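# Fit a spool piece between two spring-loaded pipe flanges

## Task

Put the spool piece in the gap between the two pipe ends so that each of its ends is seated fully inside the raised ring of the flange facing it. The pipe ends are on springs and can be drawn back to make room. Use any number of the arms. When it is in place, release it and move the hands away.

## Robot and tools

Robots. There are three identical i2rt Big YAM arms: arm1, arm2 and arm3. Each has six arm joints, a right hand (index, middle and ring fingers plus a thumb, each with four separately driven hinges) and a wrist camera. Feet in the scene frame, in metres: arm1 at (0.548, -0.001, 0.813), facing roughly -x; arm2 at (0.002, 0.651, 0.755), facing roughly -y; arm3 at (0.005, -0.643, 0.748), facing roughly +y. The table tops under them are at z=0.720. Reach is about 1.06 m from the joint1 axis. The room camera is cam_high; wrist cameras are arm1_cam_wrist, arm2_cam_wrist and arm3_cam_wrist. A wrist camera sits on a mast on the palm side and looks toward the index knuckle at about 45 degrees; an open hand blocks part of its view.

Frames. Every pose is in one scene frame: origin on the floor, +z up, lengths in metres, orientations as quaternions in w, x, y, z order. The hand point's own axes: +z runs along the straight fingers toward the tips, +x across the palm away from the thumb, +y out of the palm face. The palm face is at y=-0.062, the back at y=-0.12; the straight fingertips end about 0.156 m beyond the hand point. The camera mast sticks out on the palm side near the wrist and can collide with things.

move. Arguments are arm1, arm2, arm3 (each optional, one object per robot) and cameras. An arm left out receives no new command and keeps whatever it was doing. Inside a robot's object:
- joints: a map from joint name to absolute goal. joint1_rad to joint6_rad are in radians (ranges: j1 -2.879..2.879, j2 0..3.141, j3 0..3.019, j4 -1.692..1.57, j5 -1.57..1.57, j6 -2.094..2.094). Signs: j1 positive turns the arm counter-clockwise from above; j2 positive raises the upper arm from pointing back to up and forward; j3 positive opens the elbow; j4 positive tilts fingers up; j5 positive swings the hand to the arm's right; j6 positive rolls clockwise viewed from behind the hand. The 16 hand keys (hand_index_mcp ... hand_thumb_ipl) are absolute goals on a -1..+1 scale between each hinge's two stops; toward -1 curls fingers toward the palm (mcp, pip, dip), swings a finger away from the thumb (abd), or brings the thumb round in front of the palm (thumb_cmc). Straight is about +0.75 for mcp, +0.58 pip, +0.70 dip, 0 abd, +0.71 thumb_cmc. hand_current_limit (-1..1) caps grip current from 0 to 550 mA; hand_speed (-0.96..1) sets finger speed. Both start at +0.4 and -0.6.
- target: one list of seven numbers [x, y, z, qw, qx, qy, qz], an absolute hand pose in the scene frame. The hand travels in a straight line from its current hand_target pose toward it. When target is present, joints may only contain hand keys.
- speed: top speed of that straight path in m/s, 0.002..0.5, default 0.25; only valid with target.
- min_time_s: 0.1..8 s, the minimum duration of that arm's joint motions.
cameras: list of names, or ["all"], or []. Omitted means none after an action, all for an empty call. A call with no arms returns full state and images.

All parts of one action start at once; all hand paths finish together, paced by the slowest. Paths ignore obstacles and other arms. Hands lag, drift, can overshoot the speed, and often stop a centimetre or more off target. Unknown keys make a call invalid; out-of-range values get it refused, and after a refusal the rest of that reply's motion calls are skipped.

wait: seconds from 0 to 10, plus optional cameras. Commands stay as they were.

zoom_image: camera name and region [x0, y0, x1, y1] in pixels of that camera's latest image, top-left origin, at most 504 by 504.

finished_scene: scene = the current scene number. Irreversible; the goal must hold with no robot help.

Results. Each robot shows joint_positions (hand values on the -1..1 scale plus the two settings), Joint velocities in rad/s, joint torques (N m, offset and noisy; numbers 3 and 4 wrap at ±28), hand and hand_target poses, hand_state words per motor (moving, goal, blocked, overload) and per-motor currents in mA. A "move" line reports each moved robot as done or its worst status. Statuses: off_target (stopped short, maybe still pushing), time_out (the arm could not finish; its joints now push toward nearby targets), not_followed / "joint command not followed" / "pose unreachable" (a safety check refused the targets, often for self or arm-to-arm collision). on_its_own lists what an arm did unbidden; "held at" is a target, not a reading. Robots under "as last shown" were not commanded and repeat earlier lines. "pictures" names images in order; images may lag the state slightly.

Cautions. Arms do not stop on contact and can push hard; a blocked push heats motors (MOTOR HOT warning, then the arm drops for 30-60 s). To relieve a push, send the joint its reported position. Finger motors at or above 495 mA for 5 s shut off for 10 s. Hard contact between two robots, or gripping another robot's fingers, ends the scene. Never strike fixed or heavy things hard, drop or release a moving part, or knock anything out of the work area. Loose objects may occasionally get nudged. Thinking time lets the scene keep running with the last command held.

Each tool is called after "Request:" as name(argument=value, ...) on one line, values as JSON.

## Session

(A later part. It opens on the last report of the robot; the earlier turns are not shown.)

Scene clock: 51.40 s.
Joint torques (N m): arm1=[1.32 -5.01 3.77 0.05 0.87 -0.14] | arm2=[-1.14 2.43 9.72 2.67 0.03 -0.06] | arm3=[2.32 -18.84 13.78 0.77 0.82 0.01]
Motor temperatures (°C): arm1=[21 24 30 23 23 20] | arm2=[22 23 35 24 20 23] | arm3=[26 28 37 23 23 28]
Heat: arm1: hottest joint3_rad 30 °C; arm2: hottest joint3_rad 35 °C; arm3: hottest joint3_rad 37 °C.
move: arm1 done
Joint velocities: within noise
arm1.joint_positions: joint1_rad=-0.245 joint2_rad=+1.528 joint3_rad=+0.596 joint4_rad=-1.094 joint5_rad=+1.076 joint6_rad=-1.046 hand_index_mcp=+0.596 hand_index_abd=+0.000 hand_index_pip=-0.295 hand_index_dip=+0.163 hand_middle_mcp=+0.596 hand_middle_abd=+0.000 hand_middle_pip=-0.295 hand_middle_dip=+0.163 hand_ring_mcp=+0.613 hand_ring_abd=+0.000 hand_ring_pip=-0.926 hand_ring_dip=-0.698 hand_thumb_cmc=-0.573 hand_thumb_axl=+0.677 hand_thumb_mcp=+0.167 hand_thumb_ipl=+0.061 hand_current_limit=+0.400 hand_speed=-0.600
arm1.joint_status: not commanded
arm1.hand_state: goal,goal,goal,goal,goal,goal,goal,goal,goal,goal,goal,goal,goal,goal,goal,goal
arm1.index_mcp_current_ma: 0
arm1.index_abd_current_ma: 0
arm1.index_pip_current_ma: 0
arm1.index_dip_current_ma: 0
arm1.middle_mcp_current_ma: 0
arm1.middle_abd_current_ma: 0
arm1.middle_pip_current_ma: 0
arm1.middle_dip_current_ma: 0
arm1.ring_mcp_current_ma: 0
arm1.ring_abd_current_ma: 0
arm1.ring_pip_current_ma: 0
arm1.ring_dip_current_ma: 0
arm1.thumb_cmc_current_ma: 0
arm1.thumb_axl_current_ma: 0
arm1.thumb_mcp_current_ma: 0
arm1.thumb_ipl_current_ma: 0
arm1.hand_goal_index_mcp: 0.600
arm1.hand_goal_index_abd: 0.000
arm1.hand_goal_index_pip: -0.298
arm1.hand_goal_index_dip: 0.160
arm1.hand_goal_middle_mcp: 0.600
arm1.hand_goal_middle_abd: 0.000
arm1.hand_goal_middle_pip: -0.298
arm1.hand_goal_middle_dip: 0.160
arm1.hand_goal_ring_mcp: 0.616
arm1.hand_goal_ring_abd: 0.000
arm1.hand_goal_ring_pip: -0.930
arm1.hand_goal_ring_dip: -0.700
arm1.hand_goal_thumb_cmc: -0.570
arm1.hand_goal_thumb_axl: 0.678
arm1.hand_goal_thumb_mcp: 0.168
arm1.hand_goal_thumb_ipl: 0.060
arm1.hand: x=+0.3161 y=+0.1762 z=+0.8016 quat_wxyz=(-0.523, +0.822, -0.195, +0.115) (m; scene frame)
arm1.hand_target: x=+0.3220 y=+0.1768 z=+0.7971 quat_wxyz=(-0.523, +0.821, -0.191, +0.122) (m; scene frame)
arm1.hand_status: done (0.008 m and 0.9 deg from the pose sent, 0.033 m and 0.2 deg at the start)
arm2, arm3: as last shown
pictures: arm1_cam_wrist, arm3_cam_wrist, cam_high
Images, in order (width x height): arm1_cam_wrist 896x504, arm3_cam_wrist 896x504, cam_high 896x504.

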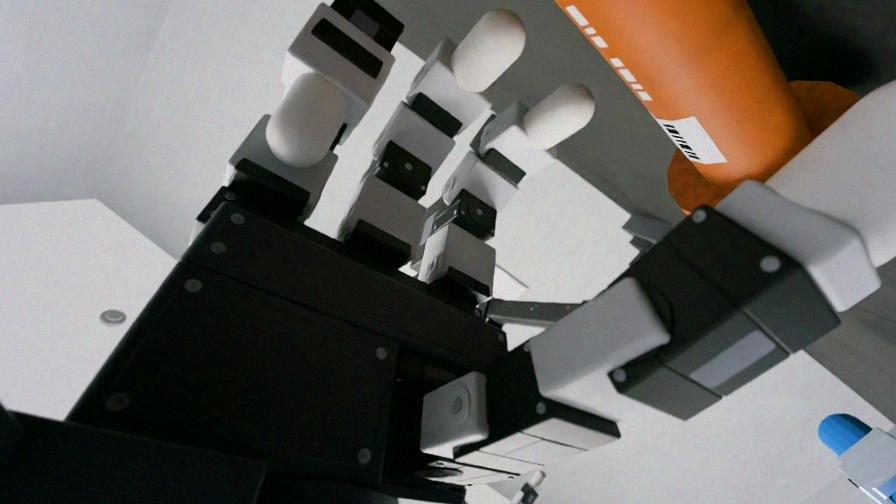

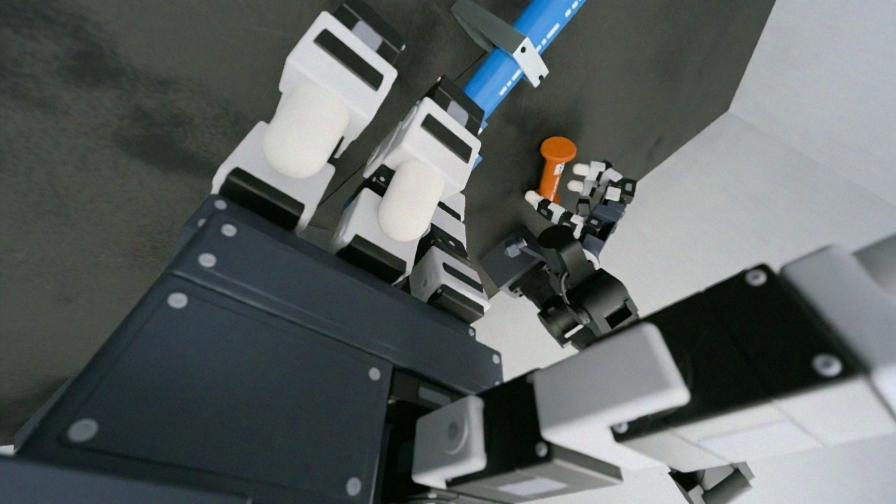

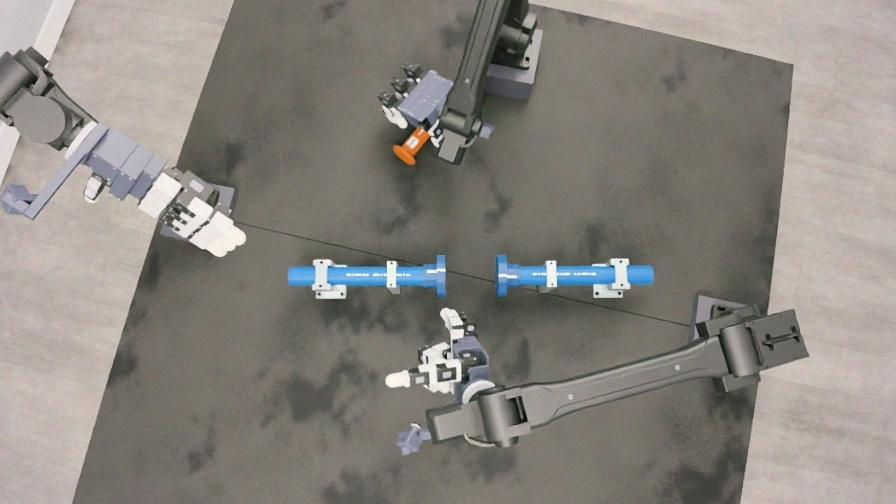

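Request:
move(arm1={"target": [0.319, 0.199, 0.788, -0.5233, 0.8215, -0.1912, 0.1218], "speed": 0.08}, cameras=["arm1_cam_wrist", "arm3_cam_wrist", "cam_high"])

Request:
zoom_image(camera="arm3_cam_wrist", region=[500, 120, 620, 240])

Request:
zoom_image(camera="cam_high", region=[350, 60, 500, 210])

Scene clock: 62.20 s.
Joint torques (N m): arm1=[1.32 -5.48 3.88 0.36 0.91 -0.16] | arm2=[-0.97 2.26 9.69 2.66 0.02 -0.06] | arm3=[1.85 -19.02 13.85 0.73 0.8 0.02]
Motor temperatures (°C): arm1=[21 24 30 23 23 20] | arm2=[22 23 35 24 20 23] | arm3=[26 29 39 22 23 28]
Heat: arm1: hottest joint3_rad 30 °C; arm2: hottest joint3_rad 35 °C; arm3: hottest joint3_rad 39 °C.
move: arm1 done
Joint velocities: within noise
arm1.joint_positions: joint1_rad=-0.321 joint2_rad=+1.546 joint3_rad=+0.590 joint4_rad=-0.939 joint5_rad=+1.106 joint6_rad=-1.199 hand_index_mcp=+0.596 hand_index_abd=+0.000 hand_index_pip=-0.295 hand_index_dip=+0.163 hand_middle_mcp=+0.596 hand_middle_abd=+0.000 hand_middle_pip=-0.295 hand_middle_dip=+0.163 hand_ring_mcp=+0.613 hand_ring_abd=+0.000 hand_ring_pip=-0.926 hand_ring_dip=-0.698 hand_thumb_cmc=-0.573 hand_thumb_axl=+0.677 hand_thumb_mcp=+0.167 hand_thumb_ipl=+0.061 hand_current_limit=+0.400 hand_speed=-0.600
arm1.joint_status: not commanded
arm1.hand_state: goal,goal,goal,goal,goal,goal,goal,goal,goal,goal,goal,goal,goal,goal,goal,goal
arm1.index_mcp_current_ma: 0
arm1.index_abd_current_ma: 0
arm1.index_pip_current_ma: 0
arm1.index_dip_current_ma: 0
arm1.middle_mcp_current_ma: 0
arm1.middle_abd_current_ma: 0
arm1.middle_pip_current_ma: 0
arm1.middle_dip_current_ma: 0
arm1.ring_mcp_current_ma: 0
arm1.ring_abd_current_ma: 0
arm1.ring_pip_current_ma: 0
arm1.ring_dip_current_ma: 0
arm1.thumb_cmc_current_ma: 0
arm1.thumb_axl_current_ma: 0
arm1.thumb_mcp_current_ma: 0
arm1.thumb_ipl_current_ma: 0
arm1.hand_goal_index_mcp: 0.600
arm1.hand_goal_index_abd: 0.000
arm1.hand_goal_index_pip: -0.298
arm1.hand_goal_index_dip: 0.160
arm1.hand_goal_middle_mcp: 0.600
arm1.hand_goal_middle_abd: 0.000
arm1.hand_goal_middle_pip: -0.298
arm1.hand_goal_middle_dip: 0.160
arm1.hand_goal_ring_mcp: 0.616
arm1.hand_goal_ring_abd: 0.000
arm1.hand_goal_ring_pip: -0.930
arm1.hand_goal_ring_dip: -0.700
arm1.hand_goal_thumb_cmc: -0.570
arm1.hand_goal_thumb_axl: 0.678
arm1.hand_goal_thumb_mcp: 0.168
arm1.hand_goal_thumb_ipl: 0.060
arm1.hand: x=+0.3137 y=+0.1984 z=+0.7918 quat_wxyz=(-0.524, +0.821, -0.194, +0.116) (m; scene frame)
arm1.hand_target: x=+0.3189 y=+0.1989 z=+0.7882 quat_wxyz=(-0.523, +0.821, -0.191, +0.122) (m; scene frame)
arm1.hand_status: done (0.007 m and 0.7 deg from the pose sent, 0.027 m and 0.9 deg at the start)
arm2, arm3: as last shown
pictures: arm1_cam_wrist, arm3_cam_wrist, cam_high
Images, in order (width x height): arm1_cam_wrist 896x504, arm3_cam_wrist 896x504, cam_high 896x504.

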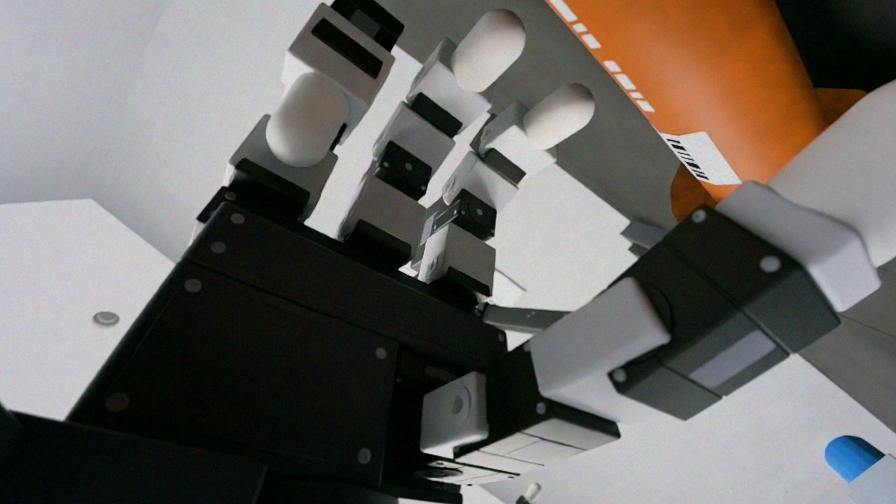

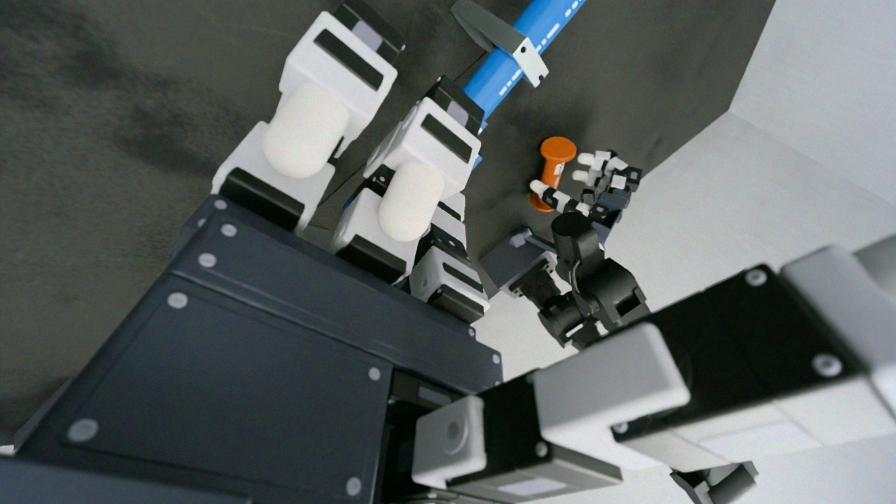

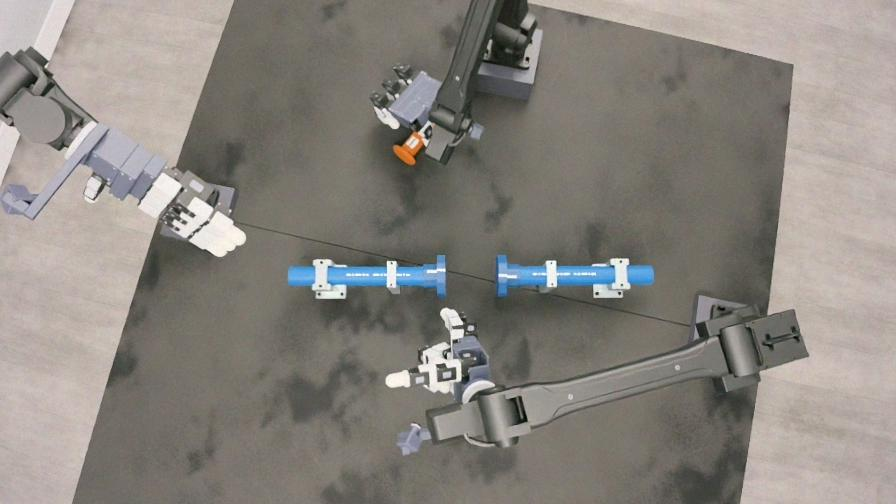

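Scaled by 4.200 from the camera's 896x504 image, which has a finer 1280x720 frame.

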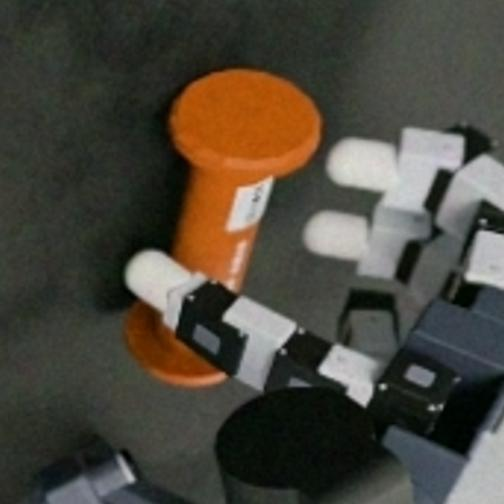

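Scaled by 3.360 from the camera's 896x504 image, which has a finer 1280x720 frame.

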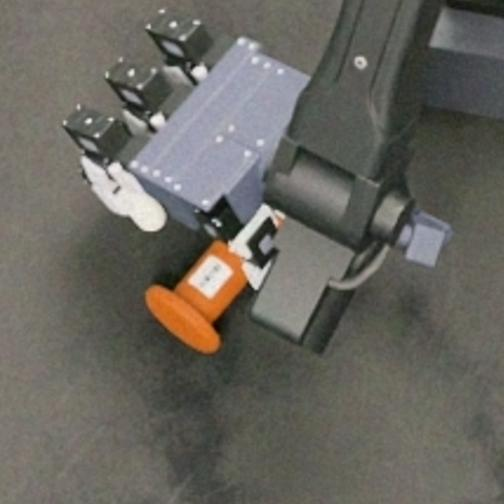

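Request:
move(arm1={"target": [0.319, 0.1985, 0.775, -0.5233, 0.8215, -0.1912, 0.1218], "speed": 0.06})

Request:
move(arm1={"joints": {"hand_index_mcp": 0.342, "hand_middle_mcp": 0.342, "hand_thumb_mcp": 0.056, "hand_speed": -0.8}}, cameras=["arm1_cam_wrist", "arm3_cam_wrist", "cam_high"])

Request:
zoom_image(camera="arm3_cam_wrist", region=[500, 120, 620, 240])

Request:
zoom_image(camera="cam_high", region=[350, 60, 500, 210])

Scene clock: 66.90 s.
Joint torques (N m): arm1=[1.38 -5.36 3.55 0.29 0.88 -0.11] | arm2=[-0.97 2.2 9.68 2.66 0.03 -0.06] | arm3=[2.49 -19.49 13.86 0.7 0.82 0.04]
Motor temperatures (°C): arm1=[21 24 30 23 24 20] | arm2=[22 23 36 24 20 23] | arm3=[26 29 40 22 23 28]
Heat: arm1: hottest joint3_rad 30 °C; arm2: hottest joint3_rad 36 °C; arm3: hottest joint3_rad 40 °C.
move: arm1 done
Joint velocities: within noise
arm1.joint_positions: joint1_rad=-0.321 joint2_rad=+1.584 joint3_rad=+0.582 joint4_rad=-0.893 joint5_rad=+1.106 joint6_rad=-1.199 hand_index_mcp=+0.596 hand_index_abd=+0.000 hand_index_pip=-0.295 hand_index_dip=+0.163 hand_middle_mcp=+0.596 hand_middle_abd=+0.000 hand_middle_pip=-0.295 hand_middle_dip=+0.163 hand_ring_mcp=+0.613 hand_ring_abd=+0.000 hand_ring_pip=-0.926 hand_ring_dip=-0.698 hand_thumb_cmc=-0.573 hand_thumb_axl=+0.677 hand_thumb_mcp=+0.167 hand_thumb_ipl=+0.061 hand_current_limit=+0.400 hand_speed=-0.600
arm1.joint_status: not commanded
arm1.hand_state: goal,goal,goal,goal,goal,goal,goal,goal,goal,goal,goal,goal,goal,goal,goal,goal
arm1.index_mcp_current_ma: 0
arm1.index_abd_current_ma: 0
arm1.index_pip_current_ma: 0
arm1.index_dip_current_ma: 0
arm1.middle_mcp_current_ma: 0
arm1.middle_abd_current_ma: 0
arm1.middle_pip_current_ma: 0
arm1.middle_dip_current_ma: 0
arm1.ring_mcp_current_ma: 0
arm1.ring_abd_current_ma: 0
arm1.ring_pip_current_ma: 0
arm1.ring_dip_current_ma: 0
arm1.thumb_cmc_current_ma: 0
arm1.thumb_axl_current_ma: 0
arm1.thumb_mcp_current_ma: 0
arm1.thumb_ipl_current_ma: 0
arm1.hand_goal_index_mcp: 0.600
arm1.hand_goal_index_abd: 0.000
arm1.hand_goal_index_pip: -0.298
arm1.hand_goal_index_dip: 0.160
arm1.hand_goal_middle_mcp: 0.600
arm1.hand_goal_middle_abd: 0.000
arm1.hand_goal_middle_pip: -0.298
arm1.hand_goal_middle_dip: 0.160
arm1.hand_goal_ring_mcp: 0.616
arm1.hand_goal_ring_abd: 0.000
arm1.hand_goal_ring_pip: -0.930
arm1.hand_goal_ring_dip: -0.700
arm1.hand_goal_thumb_cmc: -0.570
arm1.hand_goal_thumb_axl: 0.678
arm1.hand_goal_thumb_mcp: 0.168
arm1.hand_goal_thumb_ipl: 0.060
arm1.hand: x=+0.3137 y=+0.1984 z=+0.7796 quat_wxyz=(-0.524, +0.821, -0.193, +0.116) (m; scene frame)
arm1.hand_target: x=+0.3190 y=+0.1984 z=+0.7752 quat_wxyz=(-0.523, +0.821, -0.191, +0.122) (m; scene frame)
arm1.hand_status: done (0.007 m and 0.7 deg from the pose sent, 0.018 m and 0.7 deg at the start)
arm2, arm3: as last shown
pictures: none

Scene clock: 67.73 s.
Joint torques (N m): arm1=[1.49 -5.3 3.58 0.34 0.86 -0.11] | arm2=[-1.14 2.26 9.72 2.69 0.02 -0.06] | arm3=[1.79 -19.37 13.78 0.76 0.8 0.02]
Motor temperatures (°C): arm1=[21 24 30 23 24 20] | arm2=[22 23 36 24 20 23] | arm3=[25 29 40 22 23 28]
Heat: arm1: hottest joint3_rad 30 °C; arm2: hottest joint3_rad 36 °C; arm3: hottest joint3_rad 40 °C.
move: arm1 done
Joint velocities: within noise
arm1.joint_positions: joint1_rad=-0.321 joint2_rad=+1.584 joint3_rad=+0.582 joint4_rad=-0.893 joint5_rad=+1.106 joint6_rad=-1.199 hand_index_mcp=+0.340 hand_index_abd=+0.000 hand_index_pip=-0.295 hand_index_dip=+0.163 hand_middle_mcp=+0.340 hand_middle_abd=+0.000 hand_middle_pip=-0.295 hand_middle_dip=+0.163 hand_ring_mcp=+0.613 hand_ring_abd=+0.000 hand_ring_pip=-0.926 hand_ring_dip=-0.698 hand_thumb_cmc=-0.573 hand_thumb_axl=+0.677 hand_thumb_mcp=+0.058 hand_thumb_ipl=+0.061 hand_current_limit=+0.400 hand_speed=-0.800
arm1.joint_status: all done
arm1.hand_state: goal,goal,goal,goal,goal,goal,goal,goal,goal,goal,goal,goal,goal,goal,goal,goal
arm1.index_mcp_current_ma: 0
arm1.index_abd_current_ma: 0
arm1.index_pip_current_ma: 0
arm1.index_dip_current_ma: 0
arm1.middle_mcp_current_ma: 0
arm1.middle_abd_current_ma: 0
arm1.middle_pip_current_ma: 0
arm1.middle_dip_current_ma: 0
arm1.ring_mcp_current_ma: 0
arm1.ring_abd_current_ma: 0
arm1.ring_pip_current_ma: 0
arm1.ring_dip_current_ma: 0
arm1.thumb_cmc_current_ma: 0
arm1.thumb_axl_current_ma: 0
arm1.thumb_mcp_current_ma: 0
arm1.thumb_ipl_current_ma: 0
arm1.hand_goal_index_mcp: 0.342
arm1.hand_goal_index_abd: 0.000
arm1.hand_goal_index_pip: -0.298
arm1.hand_goal_index_dip: 0.160
arm1.hand_goal_middle_mcp: 0.342
arm1.hand_goal_middle_abd: 0.000
arm1.hand_goal_middle_pip: -0.298
arm1.hand_goal_middle_dip: 0.160
arm1.hand_goal_ring_mcp: 0.616
arm1.hand_goal_ring_abd: 0.000
arm1.hand_goal_ring_pip: -0.930
arm1.hand_goal_ring_dip: -0.700
arm1.hand_goal_thumb_cmc: -0.570
arm1.hand_goal_thumb_axl: 0.678
arm1.hand_goal_thumb_mcp: 0.056
arm1.hand_goal_thumb_ipl: 0.060
arm1.hand: x=+0.3137 y=+0.1984 z=+0.7796 quat_wxyz=(-0.524, +0.821, -0.193, +0.116) (m; scene frame)
arm1.hand_target: x=+0.3190 y=+0.1984 z=+0.7751 quat_wxyz=(-0.523, +0.821, -0.191, +0.122) (m; scene frame)
arm1.hand_status: not commanded
arm2, arm3: as last shown
pictures: arm1_cam_wrist, arm3_cam_wrist, cam_high
Images, in order (width x height): arm1_cam_wrist 896x504, arm3_cam_wrist 896x504, cam_high 896x504.

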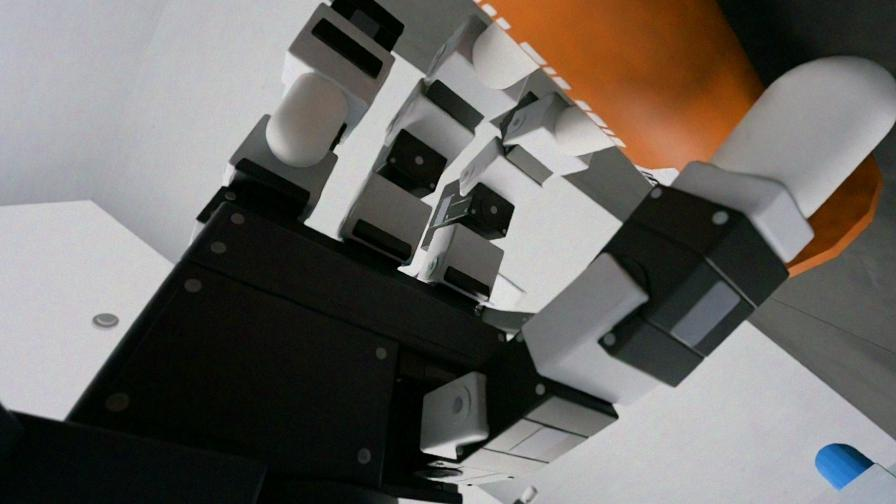

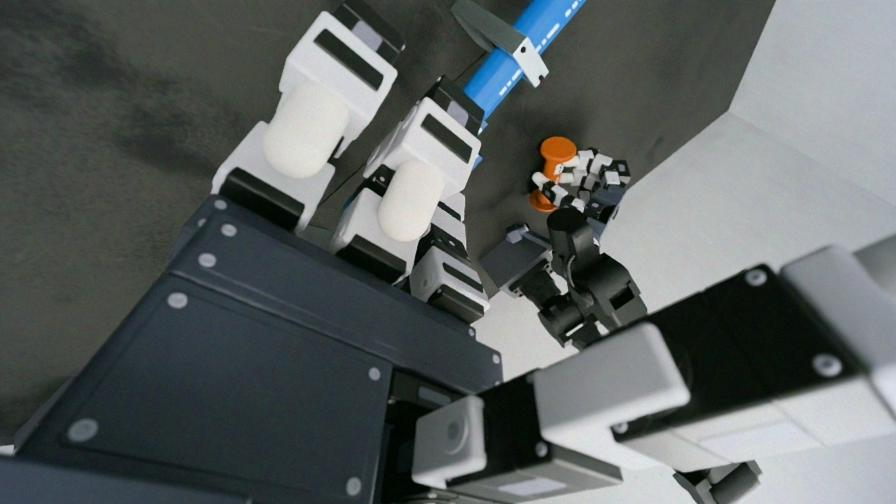

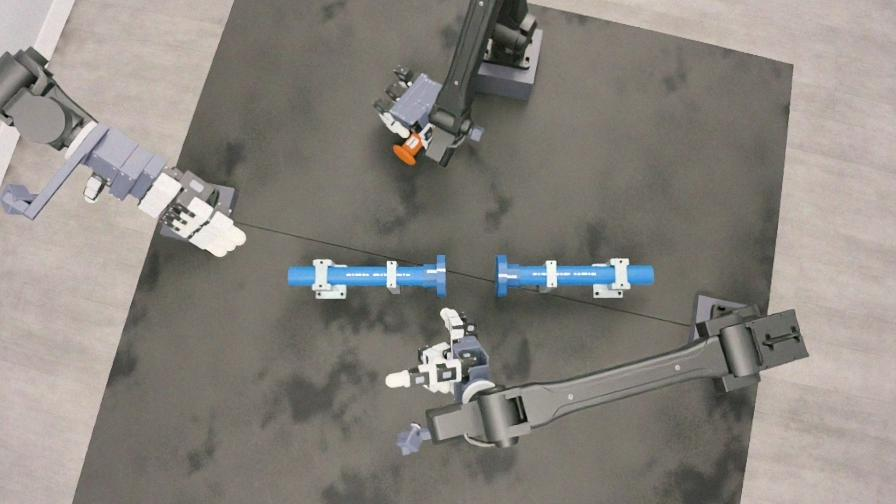

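Scaled by 4.200 from the camera's 896x504 image, which has a finer 1280x720 frame.

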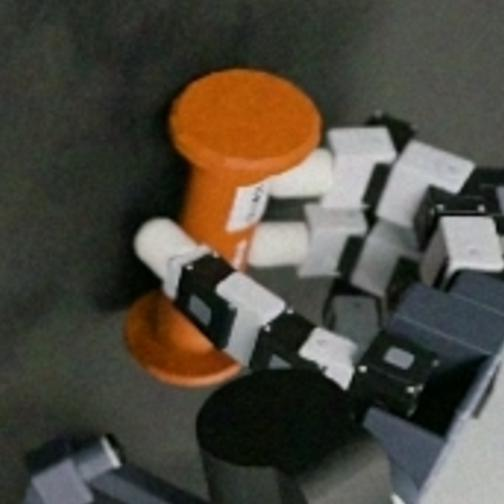

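Scaled by 3.360 from the camera's 896x504 image, which has a finer 1280x720 frame.

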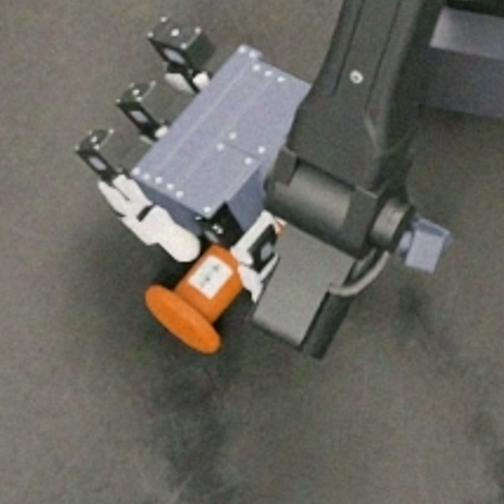

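Request:
move(arm1={"joints": {"hand_index_mcp": 0.24, "hand_middle_mcp": 0.24, "hand_thumb_mcp": -0.02}})

Request:
move(arm1={"joints": {"hand_index_mcp": -0.1, "hand_middle_mcp": -0.08, "hand_thumb_mcp": -0.28, "hand_index_pip": -0.36, "hand_middle_pip": -0.36, "hand_index_dip": 0.12, "hand_middle_dip": 0.12, "hand_thumb_ipl": 0.02}}, cameras=["arm1_cam_wrist", "arm3_cam_wrist", "cam_high"])

Request:
zoom_image(camera="arm3_cam_wrist", region=[500, 120, 620, 240])

Request:
zoom_image(camera="cam_high", region=[350, 60, 500, 210])

Scene clock: 69.10 s.
Joint torques (N m): arm1=[1.55 -5.25 3.58 0.29 0.78 -0.12] | arm2=[-1.03 2.37 9.68 2.7 0.02 -0.05] | arm3=[1.79 -19.6 13.81 0.68 0.83 0.04]
Motor temperatures (°C): arm1=[21 24 30 23 24 20] | arm2=[22 23 36 24 20 23] | arm3=[25 29 40 22 23 28]
Heat: arm1: hottest joint3_rad 30 °C; arm2: hottest joint3_rad 36 °C; arm3: hottest joint3_rad 40 °C.
move: arm1 off_target
Joint velocities: within noise
arm1.joint_positions: joint1_rad=-0.321 joint2_rad=+1.584 joint3_rad=+0.582 joint4_rad=-0.893 joint5_rad=+1.108 joint6_rad=-1.199 hand_index_mcp=+0.272 hand_index_abd=+0.000 hand_index_pip=-0.291 hand_index_dip=+0.163 hand_middle_mcp=+0.275 hand_middle_abd=+0.000 hand_middle_pip=-0.291 hand_middle_dip=+0.163 hand_ring_mcp=+0.613 hand_ring_abd=+0.000 hand_ring_pip=-0.926 hand_ring_dip=-0.698 hand_thumb_cmc=-0.572 hand_thumb_axl=+0.677 hand_thumb_mcp=+0.011 hand_thumb_ipl=+0.073 hand_current_limit=+0.400 hand_speed=-0.800
arm1.joint_status: hand_index_mcp off_target (ended at +0.272, target +0.240); hand_middle_mcp off_target (ended at +0.275, target +0.240); hand_thumb_mcp off_target (ended at +0.011, target -0.020)
arm1.hand_state: blocked,goal,goal,goal,blocked,goal,goal,goal,goal,goal,goal,goal,goal,goal,blocked,goal
arm1.index_mcp_current_ma: 17
arm1.index_abd_current_ma: 0
arm1.index_pip_current_ma: 1
arm1.index_dip_current_ma: 0
arm1.middle_mcp_current_ma: 20
arm1.middle_abd_current_ma: 0
arm1.middle_pip_current_ma: 1
arm1.middle_dip_current_ma: 0
arm1.ring_mcp_current_ma: 0
arm1.ring_abd_current_ma: 0
arm1.ring_pip_current_ma: 0
arm1.ring_dip_current_ma: 0
arm1.thumb_cmc_current_ma: 0
arm1.thumb_axl_current_ma: 0
arm1.thumb_mcp_current_ma: 23
arm1.thumb_ipl_current_ma: 4
arm1.hand_goal_index_mcp: 0.240
arm1.hand_goal_index_abd: 0.000
arm1.hand_goal_index_pip: -0.298
arm1.hand_goal_index_dip: 0.160
arm1.hand_goal_middle_mcp: 0.240
arm1.hand_goal_middle_abd: 0.000
arm1.hand_goal_middle_pip: -0.298
arm1.hand_goal_middle_dip: 0.160
arm1.hand_goal_ring_mcp: 0.616
arm1.hand_goal_ring_abd: 0.000
arm1.hand_goal_ring_pip: -0.930
arm1.hand_goal_ring_dip: -0.700
arm1.hand_goal_thumb_cmc: -0.570
arm1.hand_goal_thumb_axl: 0.678
arm1.hand_goal_thumb_mcp: -0.020
arm1.hand_goal_thumb_ipl: 0.060
arm1.hand: x=+0.3138 y=+0.1988 z=+0.7798 quat_wxyz=(-0.525, +0.821, -0.193, +0.116) (m; scene frame)
arm1.hand_target: x=+0.3190 y=+0.1983 z=+0.7751 quat_wxyz=(-0.523, +0.821, -0.191, +0.122) (m; scene frame)
arm1.hand_status: not commanded
arm2.joint_positions: joint1_rad=-0.444 joint2_rad=+0.627 joint3_rad=+1.414 joint4_rad=-1.343 joint5_rad=-0.091 joint6_rad=+1.146 hand_index_mcp=+0.754 hand_index_abd=+0.001 hand_index_pip=+0.577 hand_index_dip=+0.696 hand_middle_mcp=+0.754 hand_middle_abd=+0.001 hand_middle_pip=+0.577 hand_middle_dip=+0.696 hand_ring_mcp=+0.754 hand_ring_abd=+0.001 hand_ring_pip=+0.577 hand_ring_dip=+0.696 hand_thumb_cmc=+0.714 hand_thumb_axl=+0.677 hand_thumb_mcp=+0.226 hand_thumb_ipl=+0.168 hand_current_limit=+0.400 hand_speed=-0.600
arm2.joint_status: not commanded
arm2.hand_state: goal,goal,goal,goal,goal,goal,goal,goal,goal,goal,goal,goal,goal,goal,goal,goal
arm2.index_mcp_current_ma: 0
arm2.index_abd_current_ma: 0
arm2.index_pip_current_ma: 0
arm2.index_dip_current_ma: 0
arm2.middle_mcp_current_ma: 0
arm2.middle_abd_current_ma: 0
arm2.middle_pip_current_ma: 0
arm2.middle_dip_current_ma: 0
arm2.ring_mcp_current_ma: 0
arm2.ring_abd_current_ma: 0
arm2.ring_pip_current_ma: 0
arm2.ring_dip_current_ma: 0
arm2.thumb_cmc_current_ma: 0
arm2.thumb_axl_current_ma: 0
arm2.thumb_mcp_current_ma: 0
arm2.thumb_ipl_current_ma: 0
arm2.hand_goal_index_mcp: 0.754
arm2.hand_goal_index_abd: 0.000
arm2.hand_goal_index_pip: 0.576
arm2.hand_goal_index_dip: 0.696
arm2.hand_goal_middle_mcp: 0.754
arm2.hand_goal_middle_abd: 0.000
arm2.hand_goal_middle_pip: 0.576
arm2.hand_goal_middle_dip: 0.696
arm2.hand_goal_ring_mcp: 0.754
arm2.hand_goal_ring_abd: 0.000
arm2.hand_goal_ring_pip: 0.576
arm2.hand_goal_ring_dip: 0.696
arm2.hand_goal_thumb_cmc: 0.714
arm2.hand_goal_thumb_axl: 0.678
arm2.hand_goal_thumb_mcp: 0.226
arm2.hand_goal_thumb_ipl: 0.168
arm2.hand: x=-0.1578 y=+0.4503 z=+1.3118 quat_wxyz=(+0.442, +0.635, -0.601, +0.200) (m; scene frame)
arm2.hand_target: x=-0.1566 y=+0.4525 z=+1.3215 quat_wxyz=(+0.452, +0.631, -0.597, +0.204) (m; scene frame)
arm2.hand_status: not commanded
arm3: as last shown
pictures: none

Scene clock: 70.47 s.
Joint torques (N m): arm1=[1.55 -5.6 3.55 0.25 0.86 -0.09] | arm2=[-0.97 2.32 9.7 2.7 0.03 -0.06] | arm3=[1.96 -19.49 13.85 0.68 0.83 0.04]
Motor temperatures (°C): arm1=[21 24 30 23 24 20] | arm2=[22 23 36 24 20 23] | arm3=[25 29 40 22 23 28]
Heat: arm1: hottest joint3_rad 30 °C; arm2: hottest joint3_rad 36 °C; arm3: hottest joint3_rad 40 °C.
move: arm1 off_target
Joint velocities: within noise
arm1.joint_positions: joint1_rad=-0.321 joint2_rad=+1.588 joint3_rad=+0.582 joint4_rad=-0.891 joint5_rad=+1.105 joint6_rad=-1.202 hand_index_mcp=+0.213 hand_index_abd=+0.004 hand_index_pip=-0.301 hand_index_dip=+0.133 hand_middle_mcp=-0.077 hand_middle_abd=-0.002 hand_middle_pip=-0.353 hand_middle_dip=+0.123 hand_ring_mcp=+0.613 hand_ring_abd=+0.000 hand_ring_pip=-0.926 hand_ring_dip=-0.698 hand_thumb_cmc=-0.591 hand_thumb_axl=+0.674 hand_thumb_mcp=+0.036 hand_thumb_ipl=+0.083 hand_current_limit=+0.400 hand_speed=-0.800
arm1.joint_status: hand_index_mcp off_target (ended at +0.213, target -0.100); hand_index_pip off_target (ended at -0.301, target -0.360); hand_thumb_mcp off_target (ended at +0.036, target -0.280); hand_thumb_ipl off_target (ended at +0.083, target +0.020); the others done
arm1.hand_state: blocked,goal,blocked,goal,goal,goal,goal,goal,goal,goal,goal,goal,blocked,goal,blocked,blocked
arm1.index_mcp_current_ma: 385
arm1.index_abd_current_ma: 0
arm1.index_pip_current_ma: 51
arm1.index_dip_current_ma: 3
arm1.middle_mcp_current_ma: 0
arm1.middle_abd_current_ma: 0
arm1.middle_pip_current_ma: 1
arm1.middle_dip_current_ma: 0
arm1.ring_mcp_current_ma: 0
arm1.ring_abd_current_ma: 0
arm1.ring_pip_current_ma: 0
arm1.ring_dip_current_ma: 0
arm1.thumb_cmc_current_ma: -7
arm1.thumb_axl_current_ma: 0
arm1.thumb_mcp_current_ma: 385
arm1.thumb_ipl_current_ma: 104
arm1.hand_goal_index_mcp: -0.100
arm1.hand_goal_index_abd: 0.000
arm1.hand_goal_index_pip: -0.360
arm1.hand_goal_index_dip: 0.120
arm1.hand_goal_middle_mcp: -0.080
arm1.hand_goal_middle_abd: 0.000
arm1.hand_goal_middle_pip: -0.360
arm1.hand_goal_middle_dip: 0.120
arm1.hand_goal_ring_mcp: 0.616
arm1.hand_goal_ring_abd: 0.000
arm1.hand_goal_ring_pip: -0.930
arm1.hand_goal_ring_dip: -0.700
arm1.hand_goal_thumb_cmc: -0.570
arm1.hand_goal_thumb_axl: 0.678
arm1.hand_goal_thumb_mcp: -0.280
arm1.hand_goal_thumb_ipl: 0.020
arm1.hand: x=+0.3144 y=+0.1981 z=+0.7782 quat_wxyz=(-0.523, +0.822, -0.192, +0.118) (m; scene frame)
arm1.hand_target: x=+0.3190 y=+0.1983 z=+0.7751 quat_wxyz=(-0.523, +0.821, -0.191, +0.122) (m; scene frame)
arm1.hand_status: not commanded
arm2: as last shown
arm3.joint_positions: joint1_rad=+0.459 joint2_rad=+1.933 joint3_rad=+1.951 joint4_rad=-1.413 joint5_rad=+0.562 joint6_rad=+0.097 hand_index_mcp=+1.000 hand_index_abd=+0.000 hand_index_pip=+0.353 hand_index_dip=+0.603 hand_middle_mcp=+0.625 hand_middle_abd=+0.000 hand_middle_pip=-0.925 hand_middle_dip=-0.697 hand_ring_mcp=+0.625 hand_ring_abd=+0.000 hand_ring_pip=-0.925 hand_ring_dip=-0.698 hand_thumb_cmc=-0.573 hand_thumb_axl=+0.677 hand_thumb_mcp=+0.224 hand_thumb_ipl=+0.168 hand_current_limit=+0.700 hand_speed=-0.600
arm3.joint_status: not commanded
arm3.hand_state: goal,goal,goal,goal,goal,goal,goal,goal,goal,goal,goal,goal,goal,goal,goal,goal
arm3.index_mcp_current_ma: 0
arm3.index_abd_current_ma: 0
arm3.index_pip_current_ma: 0
arm3.index_dip_current_ma: 0
arm3.middle_mcp_current_ma: 3
arm3.middle_abd_current_ma: 0
arm3.middle_pip_current_ma: 1
arm3.middle_dip_current_ma: 0
arm3.ring_mcp_current_ma: 3
arm3.ring_abd_current_ma: 0
arm3.ring_pip_current_ma: 1
arm3.ring_dip_current_ma: 0
arm3.thumb_cmc_current_ma: 0
arm3.thumb_axl_current_ma: 0
arm3.thumb_mcp_current_ma: 0
arm3.thumb_ipl_current_ma: 0
arm3.hand_goal_index_mcp: 1.000
arm3.hand_goal_index_abd: 0.000
arm3.hand_goal_index_pip: 0.350
arm3.hand_goal_index_dip: 0.600
arm3.hand_goal_middle_mcp: 0.616
arm3.hand_goal_middle_abd: 0.000
arm3.hand_goal_middle_pip: -0.930
arm3.hand_goal_middle_dip: -0.700
arm3.hand_goal_ring_mcp: 0.616
arm3.hand_goal_ring_abd: 0.000
arm3.hand_goal_ring_pip: -0.930
arm3.hand_goal_ring_dip: -0.700
arm3.hand_goal_thumb_cmc: -0.570
arm3.hand_goal_thumb_axl: 0.678
arm3.hand_goal_thumb_mcp: 0.226
arm3.hand_goal_thumb_ipl: 0.168
arm3.hand: x=-0.2224 y=+0.0457 z=+1.0361 quat_wxyz=(+0.239, -0.158, +0.944, +0.165) (m; scene frame)
arm3.hand_target: x=-0.2209 y=+0.0536 z=+1.0620 quat_wxyz=(+0.234, -0.152, +0.942, +0.184) (m; scene frame)
arm3.hand_status: not commanded
pictures: arm1_cam_wrist, arm3_cam_wrist, cam_high
Images, in order (width x height): arm1_cam_wrist 896x504, arm3_cam_wrist 896x504, cam_high 896x504.

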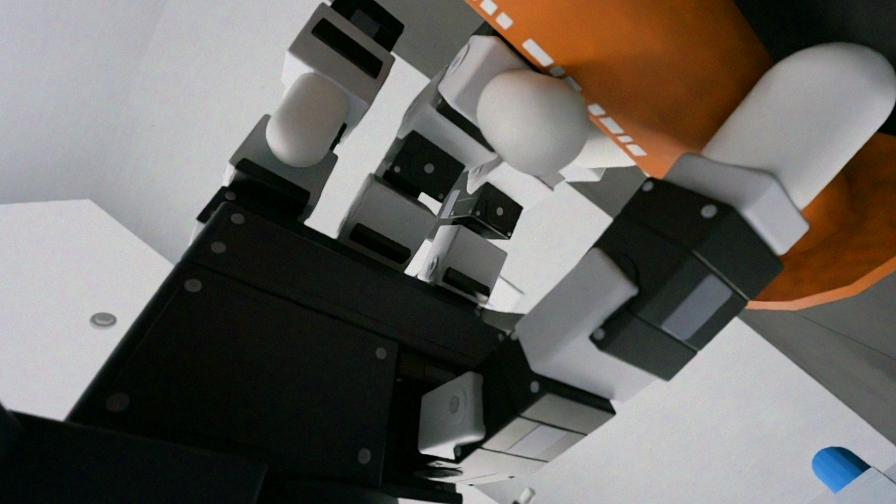

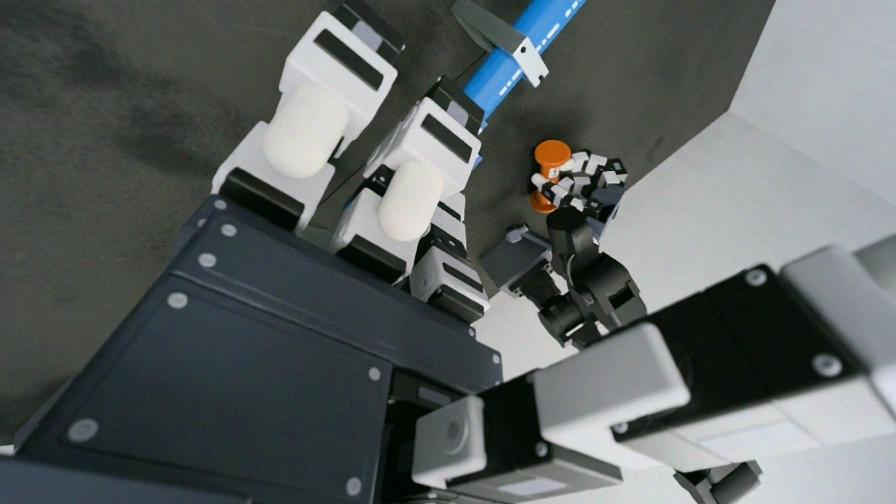

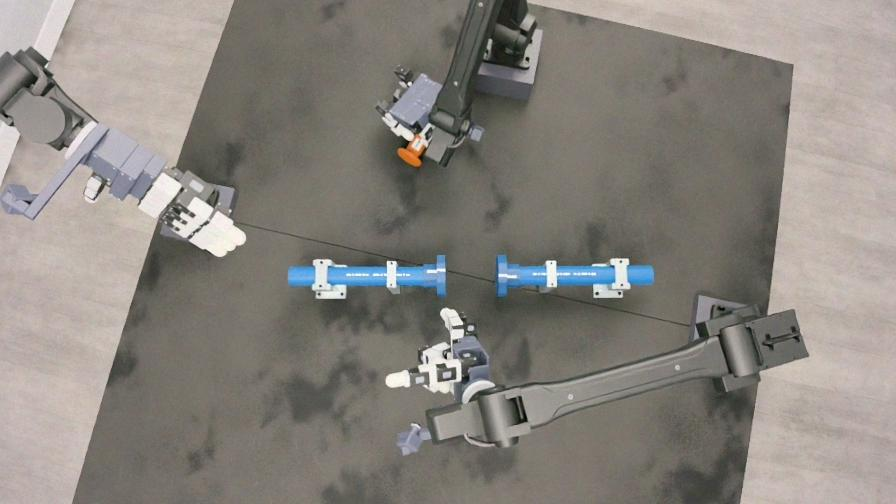

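Scaled by 4.200 from the camera's 896x504 image, which has a finer 1280x720 frame.

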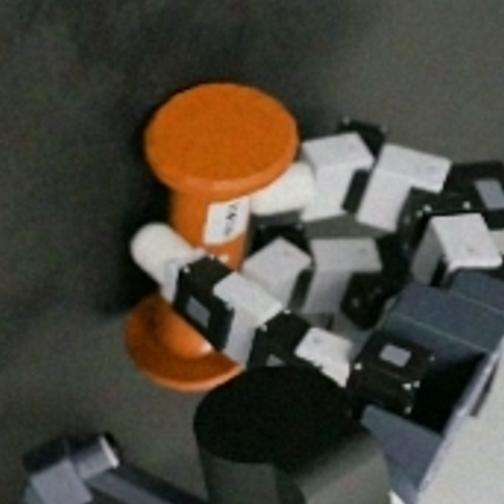

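Scaled by 3.360 from the camera's 896x504 image, which has a finer 1280x720 frame.

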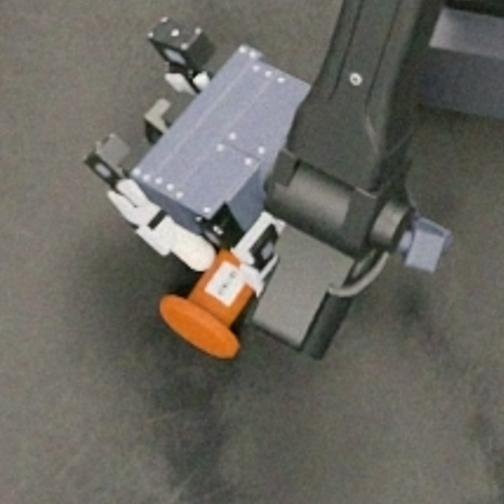

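Request:
move(arm1={"joints": {"hand_middle_mcp": 0.6, "hand_index_mcp": 0.6, "hand_thumb_mcp": 0.1685, "hand_thumb_ipl": 0.06, "hand_index_pip": -0.299, "hand_middle_pip": -0.299, "hand_index_dip": 0.159, "hand_middle_dip": 0.159}}, cameras=["arm1_cam_wrist", "arm3_cam_wrist", "cam_high"])

Request:
zoom_image(camera="arm3_cam_wrist", region=[500, 120, 620, 240])

Request:
zoom_image(camera="cam_high", region=[380, 90, 470, 180])

Scene clock: 73.17 s.
Joint torques (N m): arm1=[1.49 -5.42 3.58 0.27 0.38 -0.06] | arm2=[-1.14 2.32 9.7 2.7 0.03 -0.06] | arm3=[1.9 -19.31 13.81 0.72 0.84 0.04]
Motor temperatures (°C): arm1=[21 24 29 23 24 20] | arm2=[22 23 36 24 20 23] | arm3=[25 29 40 22 23 27]
Heat: arm1: hottest joint3_rad 29 °C; arm2: hottest joint3_rad 36 °C; arm3: hottest joint3_rad 40 °C.
move: arm1 off_target
Joint velocities: within noise
arm1.joint_positions: joint1_rad=-0.321 joint2_rad=+1.583 joint3_rad=+0.582 joint4_rad=-0.891 joint5_rad=+1.120 joint6_rad=-1.204 hand_index_mcp=+0.586 hand_index_abd=+0.004 hand_index_pip=-0.295 hand_index_dip=+0.163 hand_middle_mcp=+0.056 hand_middle_abd=-0.002 hand_middle_pip=-0.384 hand_middle_dip=+0.114 hand_ring_mcp=+0.613 hand_ring_abd=+0.000 hand_ring_pip=-0.926 hand_ring_dip=-0.698 hand_thumb_cmc=-0.573 hand_thumb_axl=+0.676 hand_thumb_mcp=+0.164 hand_thumb_ipl=+0.062 hand_current_limit=+0.400 hand_speed=-0.800
arm1.joint_status: hand_middle_mcp off_target (ended at +0.056, target +0.600); hand_middle_pip off_target (ended at -0.384, target -0.299); hand_middle_dip off_target (ended at +0.114, target +0.159); the others done
arm1.hand_state: goal,goal,goal,goal,blocked,goal,blocked,blocked,goal,goal,goal,goal,goal,goal,goal,goal
arm1.index_mcp_current_ma: -3
arm1.index_abd_current_ma: 0
arm1.index_pip_current_ma: 0
arm1.index_dip_current_ma: 0
arm1.middle_mcp_current_ma: -385
arm1.middle_abd_current_ma: 0
arm1.middle_pip_current_ma: -107
arm1.middle_dip_current_ma: -30
arm1.ring_mcp_current_ma: 0
arm1.ring_abd_current_ma: 0
arm1.ring_pip_current_ma: 0
arm1.ring_dip_current_ma: 0
arm1.thumb_cmc_current_ma: 0
arm1.thumb_axl_current_ma: 0
arm1.thumb_mcp_current_ma: 0
arm1.thumb_ipl_current_ma: 0
arm1.hand_goal_index_mcp: 0.600
arm1.hand_goal_index_abd: 0.000
arm1.hand_goal_index_pip: -0.298
arm1.hand_goal_index_dip: 0.160
arm1.hand_goal_middle_mcp: 0.600
arm1.hand_goal_middle_abd: 0.000
arm1.hand_goal_middle_pip: -0.298
arm1.hand_goal_middle_dip: 0.160
arm1.hand_goal_ring_mcp: 0.616
arm1.hand_goal_ring_abd: 0.000
arm1.hand_goal_ring_pip: -0.930
arm1.hand_goal_ring_dip: -0.700
arm1.hand_goal_thumb_cmc: -0.570
arm1.hand_goal_thumb_axl: 0.678
arm1.hand_goal_thumb_mcp: 0.168
arm1.hand_goal_thumb_ipl: 0.060
arm1.hand: x=+0.3138 y=+0.2004 z=+0.7812 quat_wxyz=(-0.529, +0.819, -0.191, +0.116) (m; scene frame)
arm1.hand_target: x=+0.3190 y=+0.1984 z=+0.7752 quat_wxyz=(-0.523, +0.821, -0.191, +0.122) (m; scene frame)
arm1.hand_status: not commanded
arm2, arm3: as last shown
pictures: arm1_cam_wrist, arm3_cam_wrist, cam_high
Images, in order (width x height): arm1_cam_wrist 896x504, arm3_cam_wrist 896x504, cam_high 896x504.

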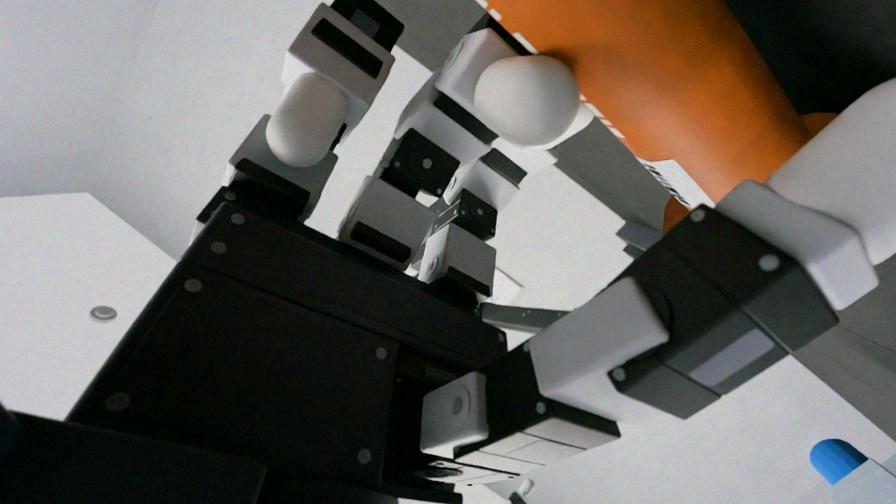

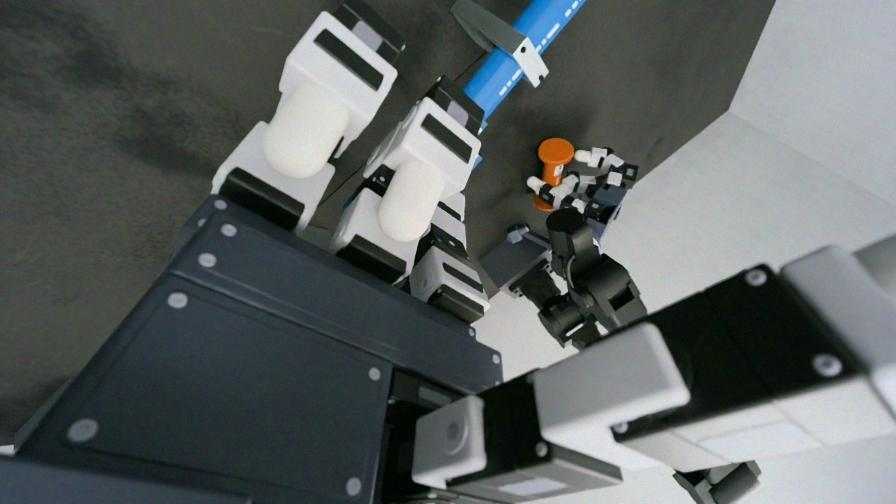

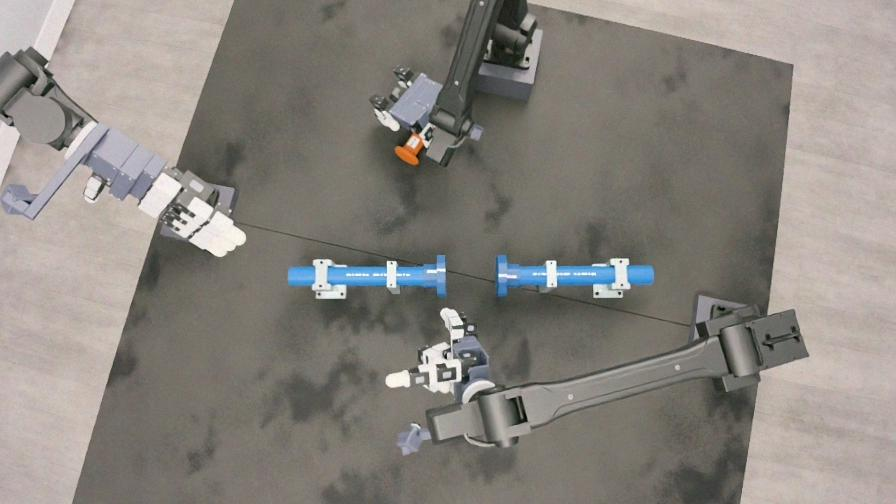

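Scaled by 4.200 from the camera's 896x504 image, which has a finer 1280x720 frame.

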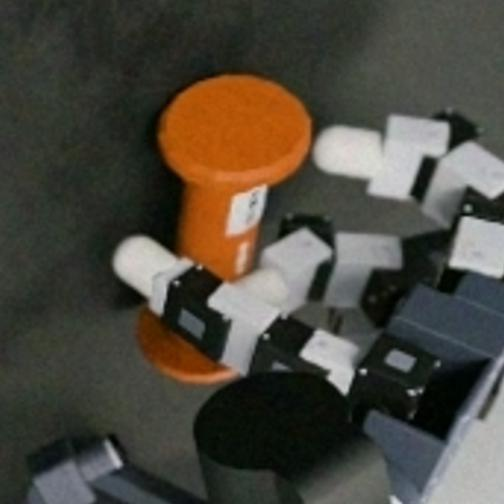

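Scaled by 5.600 from the camera's 896x504 image, which has a finer 1280x720 frame.

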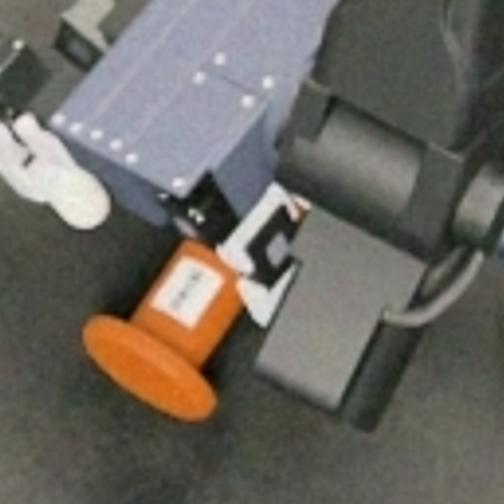

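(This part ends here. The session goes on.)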